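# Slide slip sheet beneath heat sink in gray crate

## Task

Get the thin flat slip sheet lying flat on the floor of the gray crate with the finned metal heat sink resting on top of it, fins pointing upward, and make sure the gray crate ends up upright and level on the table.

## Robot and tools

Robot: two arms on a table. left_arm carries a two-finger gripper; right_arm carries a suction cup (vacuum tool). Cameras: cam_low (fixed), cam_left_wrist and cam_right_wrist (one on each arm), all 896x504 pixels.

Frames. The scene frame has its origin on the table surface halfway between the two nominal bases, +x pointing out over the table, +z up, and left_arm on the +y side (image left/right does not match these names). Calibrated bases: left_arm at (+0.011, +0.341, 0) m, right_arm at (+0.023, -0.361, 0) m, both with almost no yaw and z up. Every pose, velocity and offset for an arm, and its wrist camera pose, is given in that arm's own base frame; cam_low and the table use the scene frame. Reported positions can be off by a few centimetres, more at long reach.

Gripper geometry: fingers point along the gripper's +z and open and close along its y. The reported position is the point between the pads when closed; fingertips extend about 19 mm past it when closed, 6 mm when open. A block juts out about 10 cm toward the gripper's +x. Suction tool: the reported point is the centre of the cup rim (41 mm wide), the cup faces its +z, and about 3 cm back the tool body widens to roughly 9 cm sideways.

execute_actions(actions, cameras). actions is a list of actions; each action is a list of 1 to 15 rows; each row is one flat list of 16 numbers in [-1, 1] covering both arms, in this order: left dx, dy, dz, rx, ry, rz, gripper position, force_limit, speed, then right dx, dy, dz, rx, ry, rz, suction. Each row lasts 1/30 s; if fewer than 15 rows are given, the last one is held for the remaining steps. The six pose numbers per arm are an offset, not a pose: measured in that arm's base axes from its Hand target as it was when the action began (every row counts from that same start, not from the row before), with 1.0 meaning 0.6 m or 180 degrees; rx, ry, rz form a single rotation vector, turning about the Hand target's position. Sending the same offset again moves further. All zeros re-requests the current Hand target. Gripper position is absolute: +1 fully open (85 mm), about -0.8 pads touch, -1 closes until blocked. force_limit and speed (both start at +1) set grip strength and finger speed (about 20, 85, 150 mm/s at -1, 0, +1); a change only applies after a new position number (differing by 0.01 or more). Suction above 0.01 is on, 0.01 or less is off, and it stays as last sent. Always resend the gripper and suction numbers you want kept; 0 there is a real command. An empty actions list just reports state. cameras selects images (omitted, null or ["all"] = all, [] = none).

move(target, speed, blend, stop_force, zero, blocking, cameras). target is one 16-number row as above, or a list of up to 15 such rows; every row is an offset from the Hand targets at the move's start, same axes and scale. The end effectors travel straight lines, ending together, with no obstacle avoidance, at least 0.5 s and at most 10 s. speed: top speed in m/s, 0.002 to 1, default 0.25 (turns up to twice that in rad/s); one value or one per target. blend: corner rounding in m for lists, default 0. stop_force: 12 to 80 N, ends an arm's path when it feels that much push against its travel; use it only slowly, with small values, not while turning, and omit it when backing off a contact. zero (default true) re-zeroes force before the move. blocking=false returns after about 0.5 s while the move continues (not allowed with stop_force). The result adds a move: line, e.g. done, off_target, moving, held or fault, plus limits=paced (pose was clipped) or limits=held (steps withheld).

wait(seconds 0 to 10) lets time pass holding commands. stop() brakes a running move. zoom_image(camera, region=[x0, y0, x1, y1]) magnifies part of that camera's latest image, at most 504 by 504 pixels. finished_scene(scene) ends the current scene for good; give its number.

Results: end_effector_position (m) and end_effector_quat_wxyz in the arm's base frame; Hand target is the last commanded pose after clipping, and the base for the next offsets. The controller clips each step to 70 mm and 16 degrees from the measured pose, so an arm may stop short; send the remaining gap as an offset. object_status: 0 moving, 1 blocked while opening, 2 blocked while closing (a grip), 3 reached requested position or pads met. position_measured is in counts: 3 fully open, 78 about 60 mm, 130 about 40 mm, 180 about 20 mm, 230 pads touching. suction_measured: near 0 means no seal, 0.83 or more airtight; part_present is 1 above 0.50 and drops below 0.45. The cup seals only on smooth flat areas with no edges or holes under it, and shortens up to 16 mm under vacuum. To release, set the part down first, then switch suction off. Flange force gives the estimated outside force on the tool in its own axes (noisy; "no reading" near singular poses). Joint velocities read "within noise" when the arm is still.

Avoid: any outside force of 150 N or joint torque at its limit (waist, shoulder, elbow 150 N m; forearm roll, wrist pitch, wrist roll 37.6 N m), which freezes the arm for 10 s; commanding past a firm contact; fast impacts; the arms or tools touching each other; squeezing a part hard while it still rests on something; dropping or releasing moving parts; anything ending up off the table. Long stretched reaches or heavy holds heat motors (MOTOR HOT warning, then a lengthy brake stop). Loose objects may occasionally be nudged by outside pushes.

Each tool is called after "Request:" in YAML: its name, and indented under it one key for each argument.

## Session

Request:
execute_actions:
  actions: []

Request:
zoom_image:
  camera: "cam_low"
  region: [320, 240, 560, 320]

Scene clock: 0.00 s.
left_arm: end_effector_position=(+0.7021, -0.3492, +0.1460) position_measured=3 object_status=3 end_effector_quat_wxyz=(+0.259, +0.830, -0.273, +0.411) | right_arm: end_effector_position=(+0.7536, +0.0484, +0.1736) suction_measured=0.00 part_present=0 end_effector_quat_wxyz=(+0.000, -0.084, +0.996, -0.002)
Joint positions: left_arm=[-0.369 0.445 -0.399 2.027 -0.48 1.023] | right_arm=[0.239 0.873 0.918 0.005 -1.616 -0.071]
Joint velocities: within noise
Flange force (N): no reading
Hand target: left_arm +0.7021, -0.3492, +0.1460; +0.259, +0.830, -0.273, +0.411 | right_arm +0.7536, +0.0484, +0.1736; +0.000, -0.084, +0.996, -0.002

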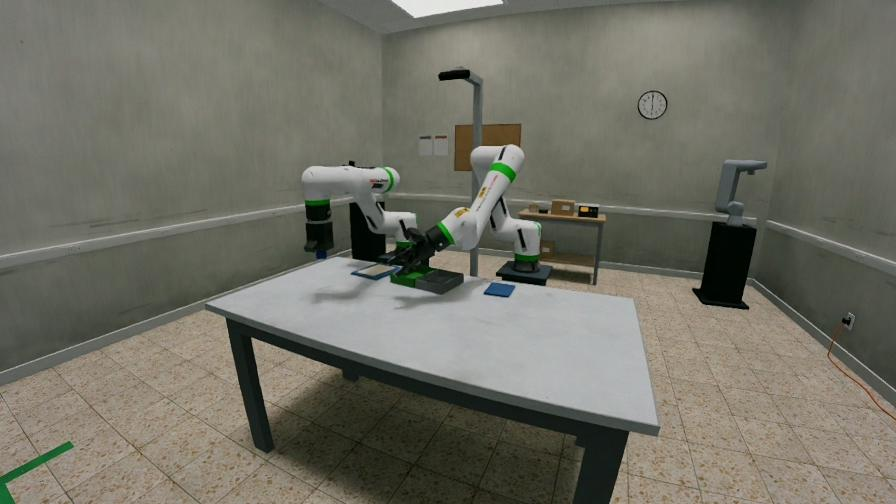

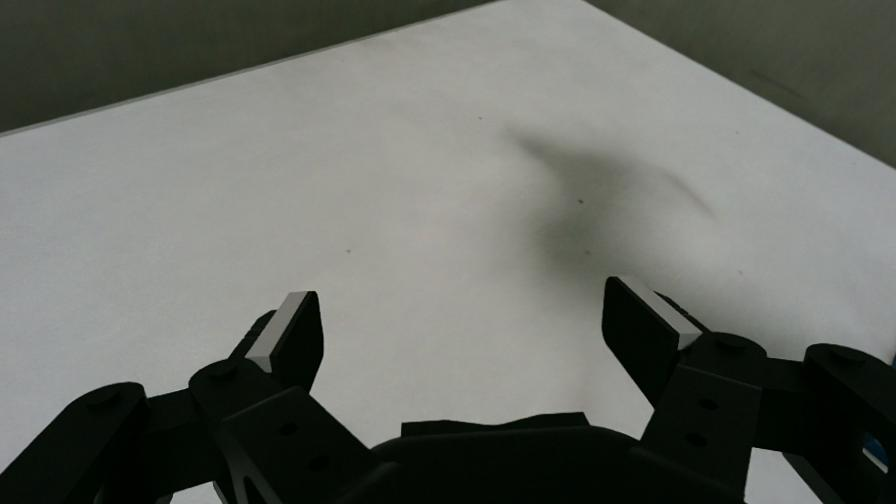

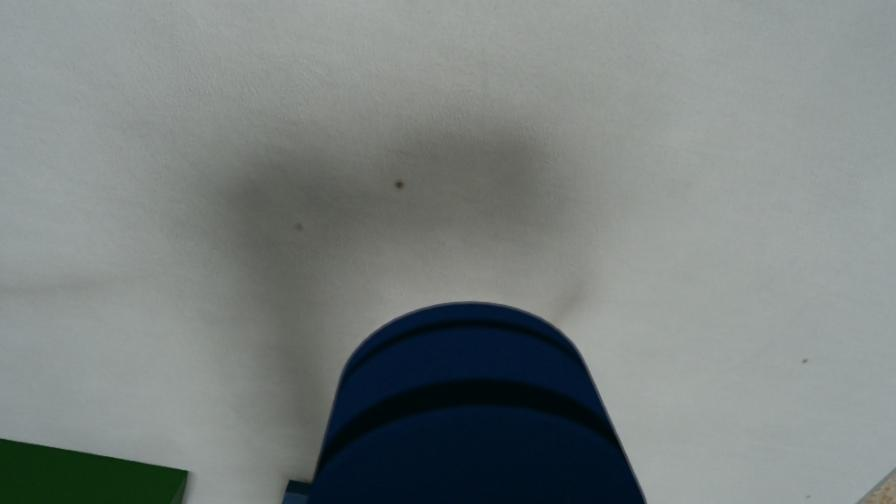

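Scaled by 2.100 from the camera's 896x504 image, which has a finer 1280x720 frame.

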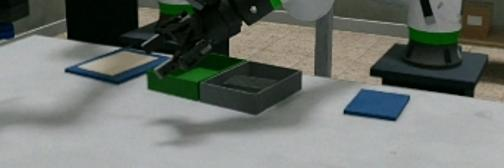

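Request:
move:
  target:
    - [-0.05,0.18,0.25,0,0,0,0.66,0,0,-0.1,-0.02,0.02,0,0,0,0]
    - [-0.5,0.186,0.3,-0.087,0.383,0.630,0.66,0,0,-0.567,-0.014,-0.0137,0,0,-0.0535,0]
    - [-0.5,0.186,0.089,-0.087,0.383,0.630,0.66,0,0,-0.567,-0.014,-0.0137,0,0,-0.0535,0]
  speed: [0.35,0.45,0.3]
  blend: [0.05,0.02,0]
  cameras: ["cam_left_wrist","cam_right_wrist"]

Request:
zoom_image:
  camera: "cam_left_wrist"
  region: [250, 60, 650, 360]

Scene clock: 5.47 s.
left_arm: end_effector_position=(+0.4022, -0.2369, +0.1989) position_measured=45 object_status=3 end_effector_quat_wxyz=(+0.267, +0.802, +0.530, -0.066) | right_arm: end_effector_position=(+0.4134, +0.0400, +0.1654) suction_measured=0.00 part_present=0 end_effector_quat_wxyz=(+0.000, +0.000, +1.000, -0.002)
Joint positions: left_arm=[0.069 -0.193 -0.656 0.632 -1.039 3.93] | right_arm=[0.418 -0.034 -0.353 0.005 -1.253 -0.42]
Joint velocities: within noise
Flange force (N): left_arm=[-3.3 1.1 0.2] | right_arm=[-3.0 0.2 1.4]
Hand target: left_arm +0.4021, -0.2376, +0.1994; +0.160, +0.774, +0.611, -0.040 | right_arm +0.4134, +0.0400, +0.1654; +0.000, +0.000, +1.000, -0.002
Off the commanded pose: left_arm 0.001 m, 39 deg; orientation clipped | right_arm 0.000 m, 0 deg.
joint sent to its limit (left arm) — joint 6 (wrist roll), upper limit. The joint targets are off in orientation, not in position.
move: off_target (left_arm); limits=paced
Images, in order (width x height): cam_left_wrist 896x504, cam_right_wrist 896x504.

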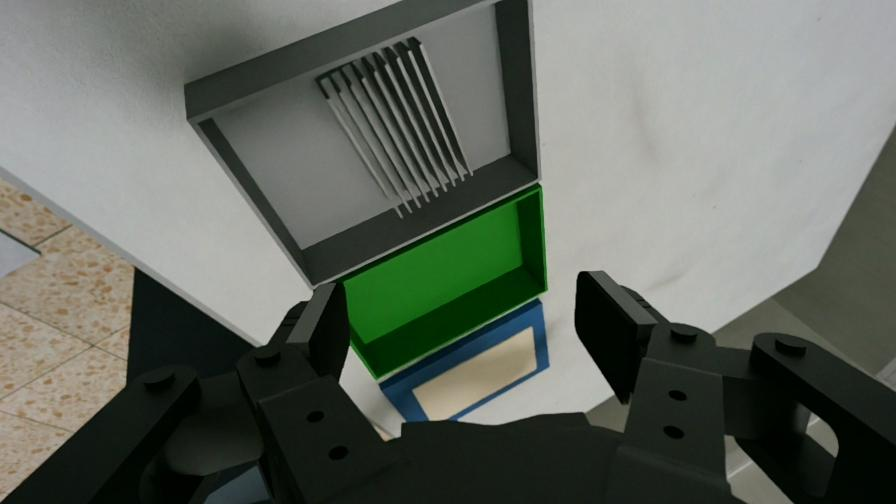

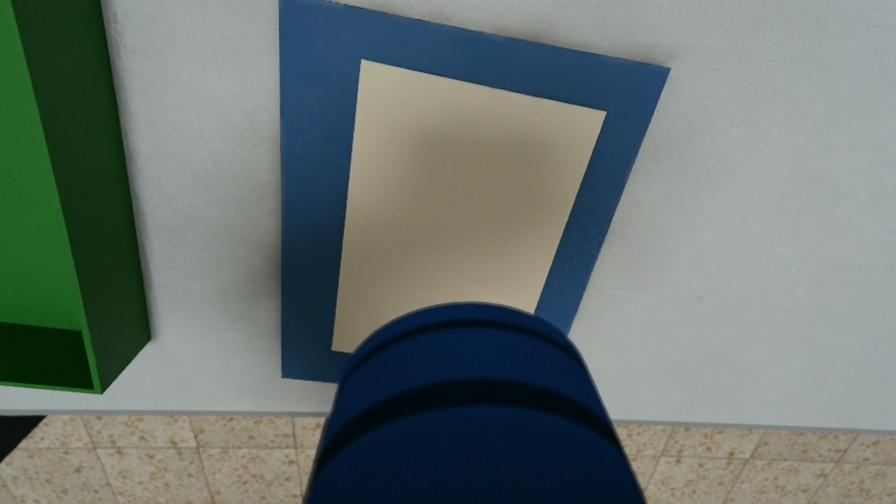

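Scaled by 1.260 from the camera's 896x504 image, which has a finer 1280x720 frame.

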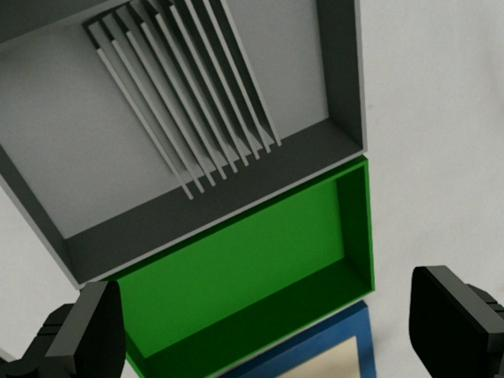

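Request:
move:
  target:
    - [0,0,0.05,0.1087,-0.0484,-0.531,0.66,0,0,-0.05,0,-0.1,0,0,0,1]
    - [0,0,0.05,-0.0275,0.142,0.8416,0.66,0,0,-0.093,0.0023,-0.2,0,0,0,1]
    - [0,0,0.05,0.0548,0.0988,0.404,0.66,0,0,-0.093,0.0023,-0.2457,0,0,0,1]
    - [0,0,0,0.0907,0.0544,0.0739,0.66,0,0,-0.093,0.0023,-0.2457,0,0,0,1]
  speed: 0.6
  cameras: ["cam_left_wrist"]

Request:
zoom_image:
  camera: "cam_left_wrist"
  region: [250, 0, 650, 300]

Scene clock: 14.47 s.
left_arm: end_effector_position=(+0.4021, -0.2376, +0.1993) position_measured=45 object_status=3 end_effector_quat_wxyz=(+0.000, +0.707, +0.707, +0.000) | right_arm: end_effector_position=(+0.3576, +0.0414, +0.0179) suction_measured=0.00 part_present=0 end_effector_quat_wxyz=(+0.000, +0.000, +1.000, -0.002)
Joint positions: left_arm=[-0.252 0.065 -0.128 0 -1.378 -1.32] | right_arm=[0.488 0.027 -0.69 0.006 -0.856 -0.493]
Joint velocities: within noise
Flange force (N): left_arm=[-1.7 -1.1 -2.0] | right_arm=[-3.7 0.1 2.6]
Hand target: left_arm +0.4021, -0.2376, +0.1994; +0.000, +0.707, +0.707, +0.000 | right_arm +0.3576, +0.0414, +0.0179; +0.000, +0.000, +1.000, -0.002
Off the commanded pose: left_arm 0.000 m, 0 deg | right_arm 0.000 m, 0 deg.
move: done
Images, in order (width x height): cam_left_wrist 896x504.

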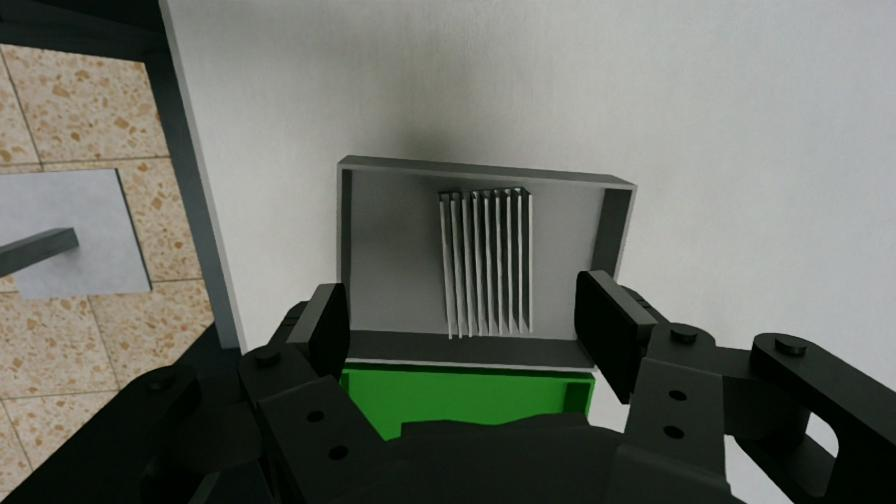

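Scaled by 1.260 from the camera's 896x504 image, which has a finer 1280x720 frame.

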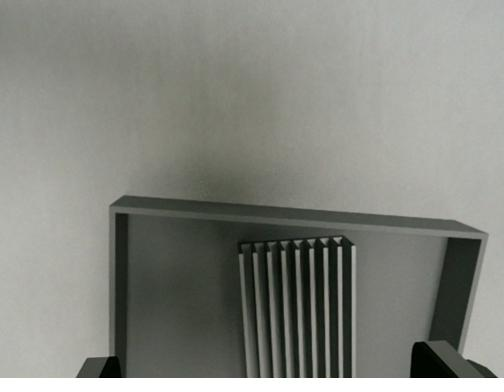

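Request:
move:
  target:
    - [0.045,-0.0272,-0.14,0,0,0.0128,0.66,0,0,0,0,-0.005,0,0,0,1]
    - [0.045,-0.0272,-0.2657,0,0,0.0128,0.66,0,0,0,0,-0.0295,0,0,0,1]
  speed: [0.2,0.09]
  cameras: ["cam_left_wrist"]

Scene clock: 18.17 s.
left_arm: end_effector_position=(+0.4291, -0.2539, +0.0400) position_measured=45 object_status=3 end_effector_quat_wxyz=(+0.000, +0.693, +0.721, +0.000) | right_arm: end_effector_position=(+0.3576, +0.0414, +0.0002) suction_measured=0.94 part_present=1 end_effector_quat_wxyz=(+0.000, +0.000, +1.000, -0.002)
Joint positions: left_arm=[-0.271 0.286 -0.268 0 -1.017 -1.261] | right_arm=[0.488 0.065 -0.705 0.006 -0.802 -0.493]
Joint velocities: within noise
Flange force (N): left_arm=[-2.3 -0.3 -1.2] | right_arm=[-4.0 0.0 3.4]
Hand target: left_arm +0.4291, -0.2539, +0.0399; +0.000, +0.693, +0.721, +0.000 | right_arm +0.3576, +0.0414, +0.0002; +0.000, +0.000, +1.000, -0.002
Off the commanded pose: left_arm 0.000 m, 0 deg | right_arm 0.000 m, 0 deg.
move: done
Images, in order (width x height): cam_left_wrist 896x504.

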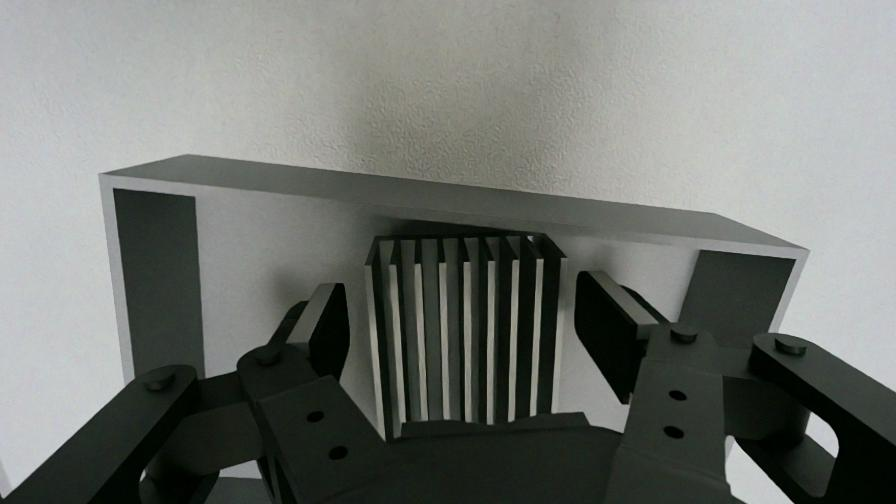

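Request:
move:
  target: [0,0,0,0,0,0,-1,-0.5,-0.9,0,0,0,0,0,0,1]
  cameras: []

Request:
move:
  target:
    - [0,0,0.05,0,0,0,-1,-0.5,-0.9,0,0,0.05,0,0,0,1]
    - [0,0,0.24,0,0,0,-1,-0.5,-0.9,0,0,0.192,0,0,0,1]
    - [-0.04,0.56,0.24,0,0,0,-1,-0.5,-0.9,0.04,0.3,0.192,0,0,0,1]
    - [-0.04,0.56,0.24,0,0,0,-1,-0.5,-0.9,0.0848,0.6145,0.192,0,0,0.0017,1]
    - [-0.04,0.56,0.24,0,0,0,-1,-0.5,-0.9,0.0848,0.6145,0.06,0,0,0.0017,1]
  speed: [0.06,0.2,0.3,0.3,0.15]
  blend: [0,0.02,0.03,0.02,0]

Request:
zoom_image:
  camera: "cam_low"
  region: [380, 220, 500, 310]

Scene clock: 19.70 s.
left_arm: end_effector_position=(+0.4291, -0.2540, +0.0399) position_measured=79 object_status=0 end_effector_quat_wxyz=(+0.000, +0.693, +0.721, +0.000) | right_arm: end_effector_position=(+0.3576, +0.0414, +0.0002) suction_measured=0.94 part_present=1 end_effector_quat_wxyz=(+0.000, +0.000, +1.000, -0.002)
Joint positions: left_arm=[-0.271 0.286 -0.268 0 -1.017 -1.261] | right_arm=[0.488 0.065 -0.705 0.006 -0.802 -0.493]
Joint velocities: within noise
Flange force (N): left_arm=[1.9 -1.9 -16.6] | right_arm=[-3.4 0.6 3.3]
Hand target: left_arm +0.4291, -0.2539, +0.0399; +0.000, +0.693, +0.721, +0.000 | right_arm +0.3576, +0.0414, +0.0002; +0.000, +0.000, +1.000, -0.002
Off the commanded pose: left_arm 0.000 m, 0 deg | right_arm 0.000 m, 0 deg.
move: done
No camera images: "cameras" was empty.

Scene clock: 23.43 s.
left_arm: end_effector_position=(+0.4051, +0.0821, +0.1839) position_measured=79 object_status=2 end_effector_quat_wxyz=(+0.000, +0.693, +0.721, +0.000) | right_arm: end_effector_position=(+0.4085, +0.4101, +0.0363) suction_measured=0.94 part_present=1 end_effector_quat_wxyz=(+0.000, -0.002, +1.000, -0.002)
Joint positions: left_arm=[0.52 -0.064 -0.294 0 -1.341 -2.051] | right_arm=[1.015 0.49 -0.036 0.003 -1.049 -1.012]
Joint velocities: within noise
Flange force (N): left_arm=[-2.3 0.3 0.5] | right_arm=[-3.1 2.7 2.5]
Hand target: left_arm +0.4051, +0.0821, +0.1839; +0.000, +0.693, +0.721, +0.000 | right_arm +0.4085, +0.4101, +0.0362; +0.000, -0.002, +1.000, -0.002
Off the commanded pose: left_arm 0.000 m, 0 deg | right_arm 0.000 m, 0 deg.
move: done

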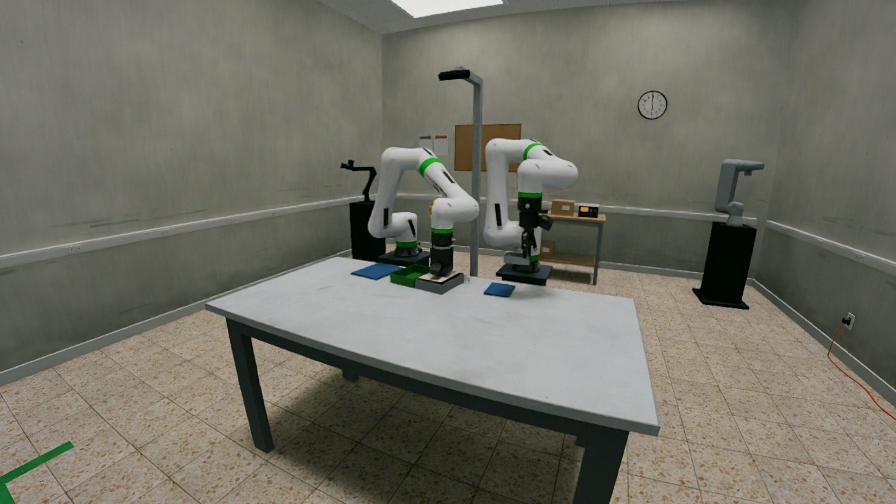

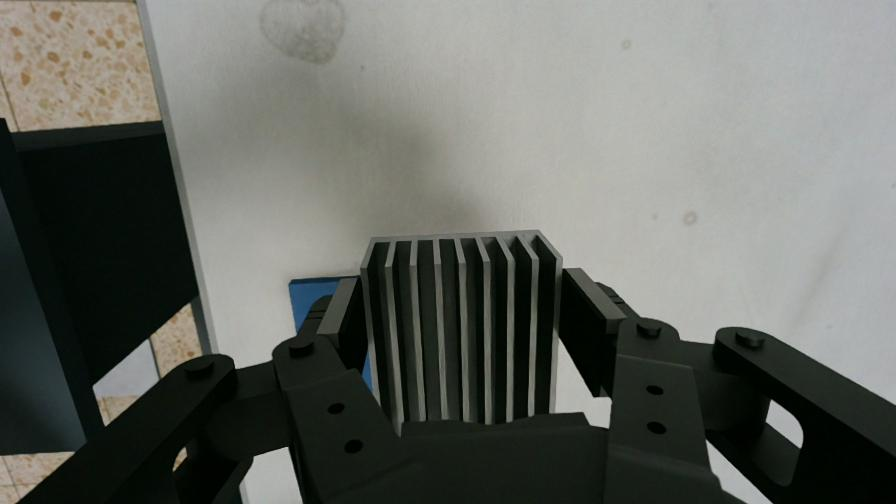

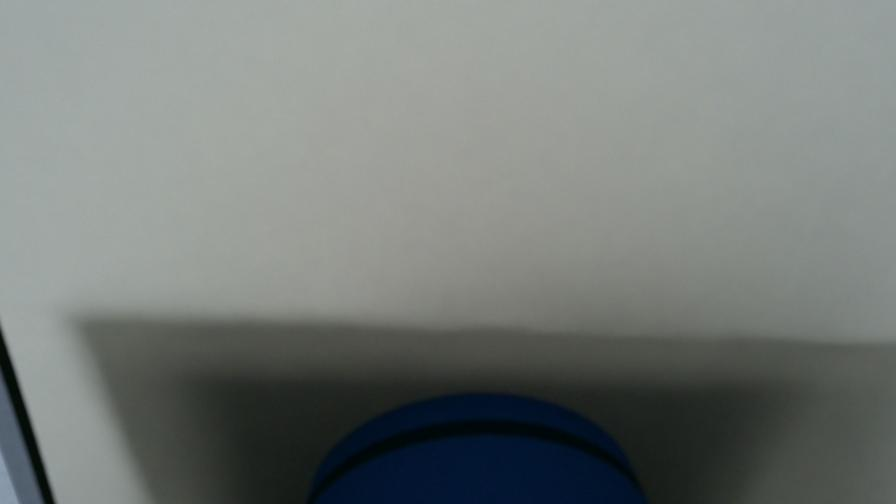

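Scaled by 4.200 from the camera's 896x504 image, which has a finer 1280x720 frame.

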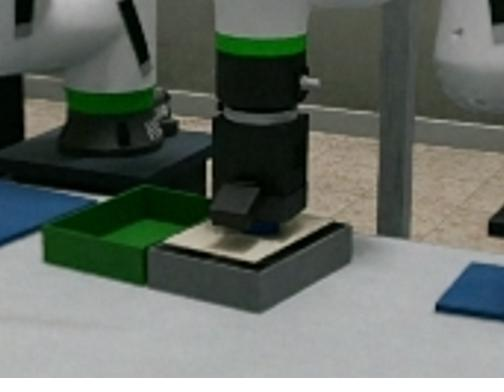

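Request:
move:
  target: [0,0,0,0,0,0,-1,-0.5,-0.9,0,0,-0.0625,0,0,0,1]
  speed: 0.05
  stop_force: 12
  cameras: []

Request:
move:
  target: [0,0,0,0,0,0,-1,-0.5,-0.9,0,0,0,0,0,0,0]
  cameras: []

Request:
move:
  target:
    - [0,0,0,0,0,0,-1,-0.5,-0.9,0,0,0.06,0,0,0,0]
    - [0,0,0,0,0,0,-1,-0.5,-0.9,0,0,0.2,0,0,0,0]
    - [0,0,0,0,0,0,-1,-0.5,-0.9,0.11,0,0.274,0,0,0,0]
  speed: [0.06,0.2,0.25]
  cameras: ["cam_right_wrist"]

Scene clock: 25.53 s.
left_arm: end_effector_position=(+0.4051, +0.0821, +0.1839) position_measured=79 object_status=2 end_effector_quat_wxyz=(+0.000, +0.693, +0.721, +0.000) | right_arm: end_effector_position=(+0.4085, +0.4101, -0.0013) suction_measured=0.94 part_present=1 end_effector_quat_wxyz=(+0.000, -0.002, +1.000, -0.002)
Joint positions: left_arm=[0.52 -0.064 -0.294 0 -1.341 -2.051] | right_arm=[1.015 0.539 -0.064 0.003 -0.972 -1.013]
Joint velocities: within noise
Flange force (N): left_arm=[-2.8 1.4 0.6] | right_arm=[-2.9 3.2 3.1]
Hand target: left_arm +0.4051, +0.0821, +0.1839; +0.000, +0.693, +0.721, +0.000 | right_arm +0.4085, +0.4101, -0.0013; +0.000, -0.002, +1.000, -0.002
Off the commanded pose: left_arm 0.000 m, 0 deg | right_arm 0.000 m, 0 deg.
move: done
No camera images: "cameras" was empty.

Scene clock: 26.03 s.
left_arm: end_effector_position=(+0.4051, +0.0821, +0.1839) position_measured=79 object_status=2 end_effector_quat_wxyz=(+0.000, +0.693, +0.721, +0.000) | right_arm: end_effector_position=(+0.4085, +0.4101, -0.0013) suction_measured=0.00 part_present=0 end_effector_quat_wxyz=(+0.000, -0.002, +1.000, -0.002)
Joint positions: left_arm=[0.52 -0.064 -0.294 0 -1.341 -2.051] | right_arm=[1.015 0.539 -0.064 0.003 -0.972 -1.013]
Joint velocities: within noise
Flange force (N): left_arm=[-2.5 1.3 0.9] | right_arm=[-2.4 3.2 -1.5]
Hand target: left_arm +0.4051, +0.0821, +0.1839; +0.000, +0.693, +0.721, +0.000 | right_arm +0.4085, +0.4101, -0.0013; +0.000, -0.002, +1.000, -0.002
Off the commanded pose: left_arm 0.000 m, 0 deg | right_arm 0.000 m, 0 deg.
move: done
No camera images: "cameras" was empty.

Scene clock: 27.93 s.
left_arm: end_effector_position=(+0.4051, +0.0821, +0.1839) position_measured=79 object_status=2 end_effector_quat_wxyz=(+0.000, +0.693, +0.721, +0.000) | right_arm: end_effector_position=(+0.4745, +0.4101, +0.1631) suction_measured=0.00 part_present=0 end_effector_quat_wxyz=(+0.000, -0.002, +1.000, -0.002)
Joint positions: left_arm=[0.52 -0.064 -0.294 0 -1.341 -2.051] | right_arm=[0.923 0.492 0.284 0.003 -1.366 -0.919]
Joint velocities: within noise
Flange force (N): left_arm=[-2.5 0.9 0.7] | right_arm=[-3.4 2.5 1.0]
Hand target: left_arm +0.4051, +0.0821, +0.1839; +0.000, +0.693, +0.721, +0.000 | right_arm +0.4745, +0.4101, +0.1631; +0.000, -0.002, +1.000, -0.002
Off the commanded pose: left_arm 0.000 m, 0 deg | right_arm 0.000 m, 0 deg.
move: done
Images, in order (width x height): cam_right_wrist 896x504.

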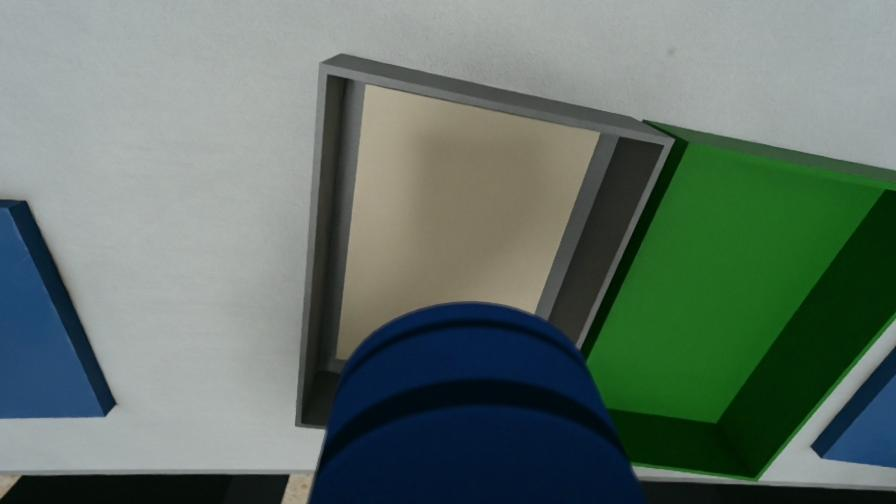

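Request:
move:
  target:
    - [0,-0.15,0,0,0,-0.02,-1,-0.5,-0.9,0,-0.55,0.08,0,0,0,0]
    - [0.0268,-0.58,0,0,0,-0.039,-1,-0.5,-0.9,0,-0.75,0.1,0,0,0,0]
    - [0.0268,-0.58,-0.205,0,0,-0.039,-1,-0.5,-0.9,0,-0.75,0.1,0,0,0,0]
  speed: [0.4,0.3,0.15]
  blend: [0.03,0.02,0]
  cameras: ["cam_left_wrist"]

Scene clock: 31.63 s.
left_arm: end_effector_position=(+0.4212, -0.2660, +0.0610) position_measured=79 object_status=2 end_effector_quat_wxyz=(+0.000, +0.736, +0.677, +0.000) | right_arm: end_effector_position=(+0.4745, -0.0399, +0.2231) suction_measured=0.00 part_present=0 end_effector_quat_wxyz=(+0.000, -0.002, +1.000, -0.002)
Joint positions: left_arm=[-0.299 0.258 -0.247 0 -1.066 -1.355] | right_arm=[0.196 0.084 -0.094 0.005 -1.394 -0.192]
Joint velocities: within noise
Flange force (N): left_arm=[-2.1 0.1 0.3] | right_arm=[-3.5 -0.6 1.0]
Hand target: left_arm +0.4212, -0.2659, +0.0609; +0.000, +0.736, +0.677, +0.000 | right_arm +0.4745, -0.0399, +0.2231; +0.000, -0.002, +1.000, -0.002
Off the commanded pose: left_arm 0.000 m, 0 deg | right_arm 0.000 m, 0 deg.
move: done
Images, in order (width x height): cam_left_wrist 896x504.

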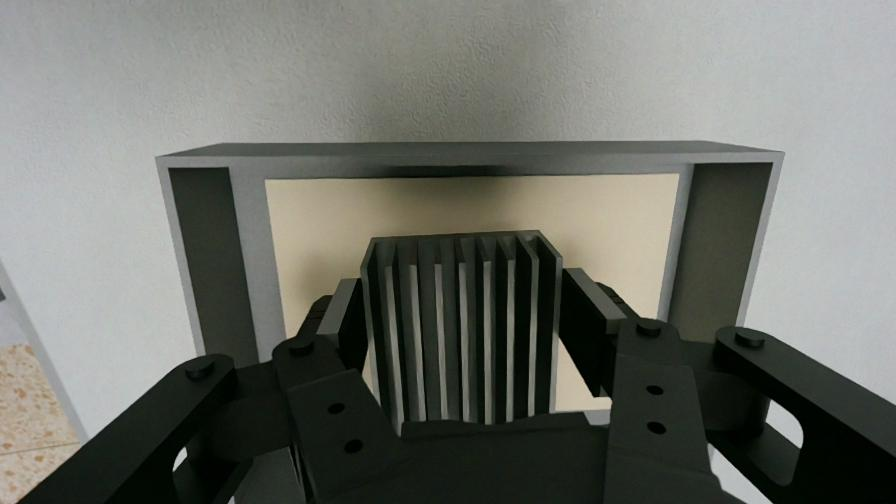

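Request:
move:
  target: [0,0.005,-0.05,0,0,0,-1,-0.5,-0.9,0,0,0,0,0,0,0]
  speed: 0.02
  stop_force: 12
  cameras: []

Request:
move:
  target: [0,0,0.0012,0,0,0,-1,-0.5,-0.9,0,0,0,0,0,0,0]
  speed: 0.02
  cameras: ["cam_left_wrist"]

Scene clock: 33.53 s.
left_arm: end_effector_position=(+0.4213, -0.2640, +0.0415) position_measured=79 object_status=2 end_effector_quat_wxyz=(+0.000, +0.736, +0.677, +0.000) | right_arm: end_effector_position=(+0.4745, -0.0399, +0.2231) suction_measured=0.00 part_present=0 end_effector_quat_wxyz=(+0.000, -0.002, +1.000, -0.002)
Joint positions: left_arm=[-0.295 0.28 -0.271 0 -1.02 -1.359] | right_arm=[0.196 0.084 -0.094 0.005 -1.394 -0.192]
Joint velocities: within noise
Flange force (N): left_arm=[3.2 -7.8 -41.1] | right_arm=[-3.5 -0.4 1.5]
Hand target: left_arm +0.4213, -0.2640, +0.0415; +0.000, +0.736, +0.677, +0.000 (not the last commanded pose) | right_arm +0.4745, -0.0399, +0.2231; +0.000, -0.002, +1.000, -0.002
Off the commanded pose: left_arm 0.011 m, 0 deg | right_arm 0.000 m, 0 deg.
move: contact (left_arm)
No camera images: "cameras" was empty.

Scene clock: 34.23 s.
left_arm: end_effector_position=(+0.4213, -0.2640, +0.0421) position_measured=79 object_status=2 end_effector_quat_wxyz=(+0.000, +0.736, +0.677, +0.000) | right_arm: end_effector_position=(+0.4745, -0.0399, +0.2231) suction_measured=0.00 part_present=0 end_effector_quat_wxyz=(+0.000, -0.002, +1.000, -0.002)
Joint positions: left_arm=[-0.295 0.28 -0.27 0 -1.021 -1.359] | right_arm=[0.196 0.084 -0.094 0.005 -1.394 -0.192]
Joint velocities: within noise
Flange force (N): left_arm=[-2.7 0.0 -0.2] | right_arm=[-3.1 -0.7 1.0]
Hand target: left_arm +0.4213, -0.2640, +0.0422; +0.000, +0.736, +0.677, +0.000 | right_arm +0.4745, -0.0399, +0.2231; +0.000, -0.002, +1.000, -0.002
Off the commanded pose: left_arm 0.000 m, 0 deg | right_arm 0.000 m, 0 deg.
move: done
Images, in order (width x height): cam_left_wrist 896x504.

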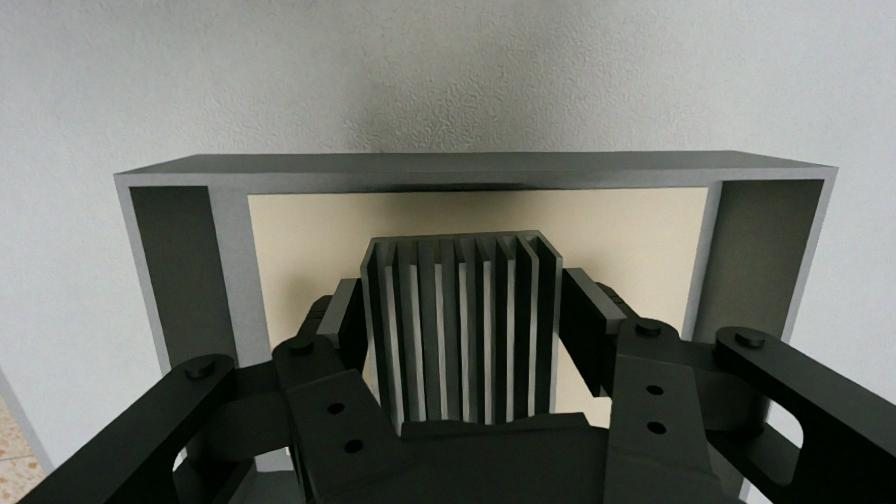

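Request:
move:
  target: [0,0,-0.0003,0,0,0,0.66,-0.5,-0.7,0,0,0,0,0,0,0]
  cameras: []

Request:
move:
  target:
    - [0,0,0.09,0,0,0,0.66,-0.5,-0.7,0,0,0,0,0,0,0]
    - [0,0,0.26,0,0,0,0.66,-0.5,-0.7,0,0,0,0,0,0,0]
  speed: [0.1,0.25]
  cameras: ["cam_left_wrist"]

Scene clock: 35.27 s.
left_arm: end_effector_position=(+0.4213, -0.2640, +0.0420) position_measured=45 object_status=0 end_effector_quat_wxyz=(+0.000, +0.736, +0.677, +0.000) | right_arm: end_effector_position=(+0.4745, -0.0399, +0.2231) suction_measured=0.00 part_present=0 end_effector_quat_wxyz=(+0.000, -0.002, +1.000, -0.002)
Joint positions: left_arm=[-0.295 0.28 -0.27 0 -1.021 -1.359] | right_arm=[0.196 0.084 -0.094 0.005 -1.394 -0.192]
Joint velocities: within noise
Flange force (N): left_arm=[-2.1 -0.3 -1.4] | right_arm=[-3.2 -0.7 1.0]
Hand target: left_arm +0.4213, -0.2640, +0.0420; +0.000, +0.736, +0.677, +0.000 | right_arm +0.4745, -0.0399, +0.2231; +0.000, -0.002, +1.000, -0.002
Off the commanded pose: left_arm 0.000 m, 0 deg | right_arm 0.000 m, 0 deg.
move: done
No camera images: "cameras" was empty.

Scene clock: 36.67 s.
left_arm: end_effector_position=(+0.4213, -0.2640, +0.1980) position_measured=45 object_status=3 end_effector_quat_wxyz=(+0.000, +0.736, +0.677, +0.000) | right_arm: end_effector_position=(+0.4745, -0.0399, +0.2231) suction_measured=0.00 part_present=0 end_effector_quat_wxyz=(+0.000, -0.002, +1.000, -0.002)
Joint positions: left_arm=[-0.295 0.141 -0.048 0 -1.382 -1.359] | right_arm=[0.196 0.084 -0.094 0.005 -1.394 -0.192]
Joint velocities: within noise
Flange force (N): left_arm=[-1.5 -1.5 -0.6] | right_arm=[-3.0 -0.9 0.8]
Hand target: left_arm +0.4213, -0.2640, +0.1980; +0.000, +0.736, +0.677, +0.000 | right_arm +0.4745, -0.0399, +0.2231; +0.000, -0.002, +1.000, -0.002
Off the commanded pose: left_arm 0.000 m, 0 deg | right_arm 0.000 m, 0 deg.
move: done
Images, in order (width x height): cam_left_wrist 896x504.

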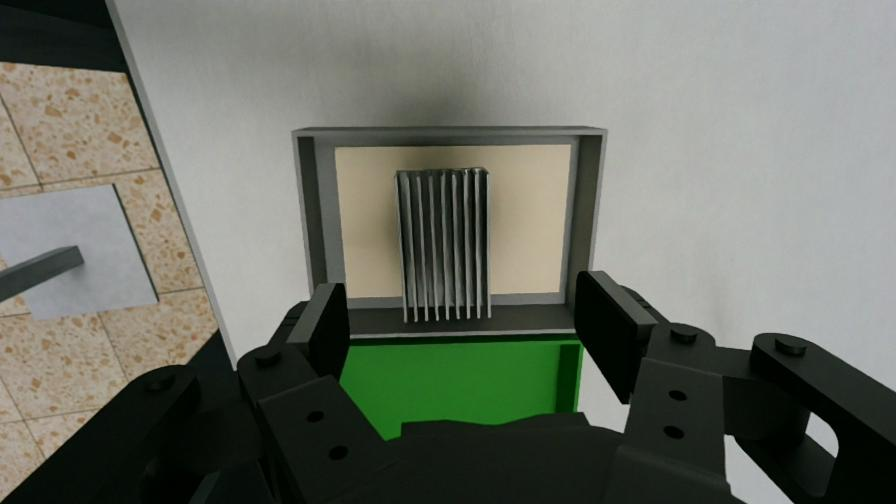

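Request:
finished_scene:
  scene: 3

The scene is finished: the task was done.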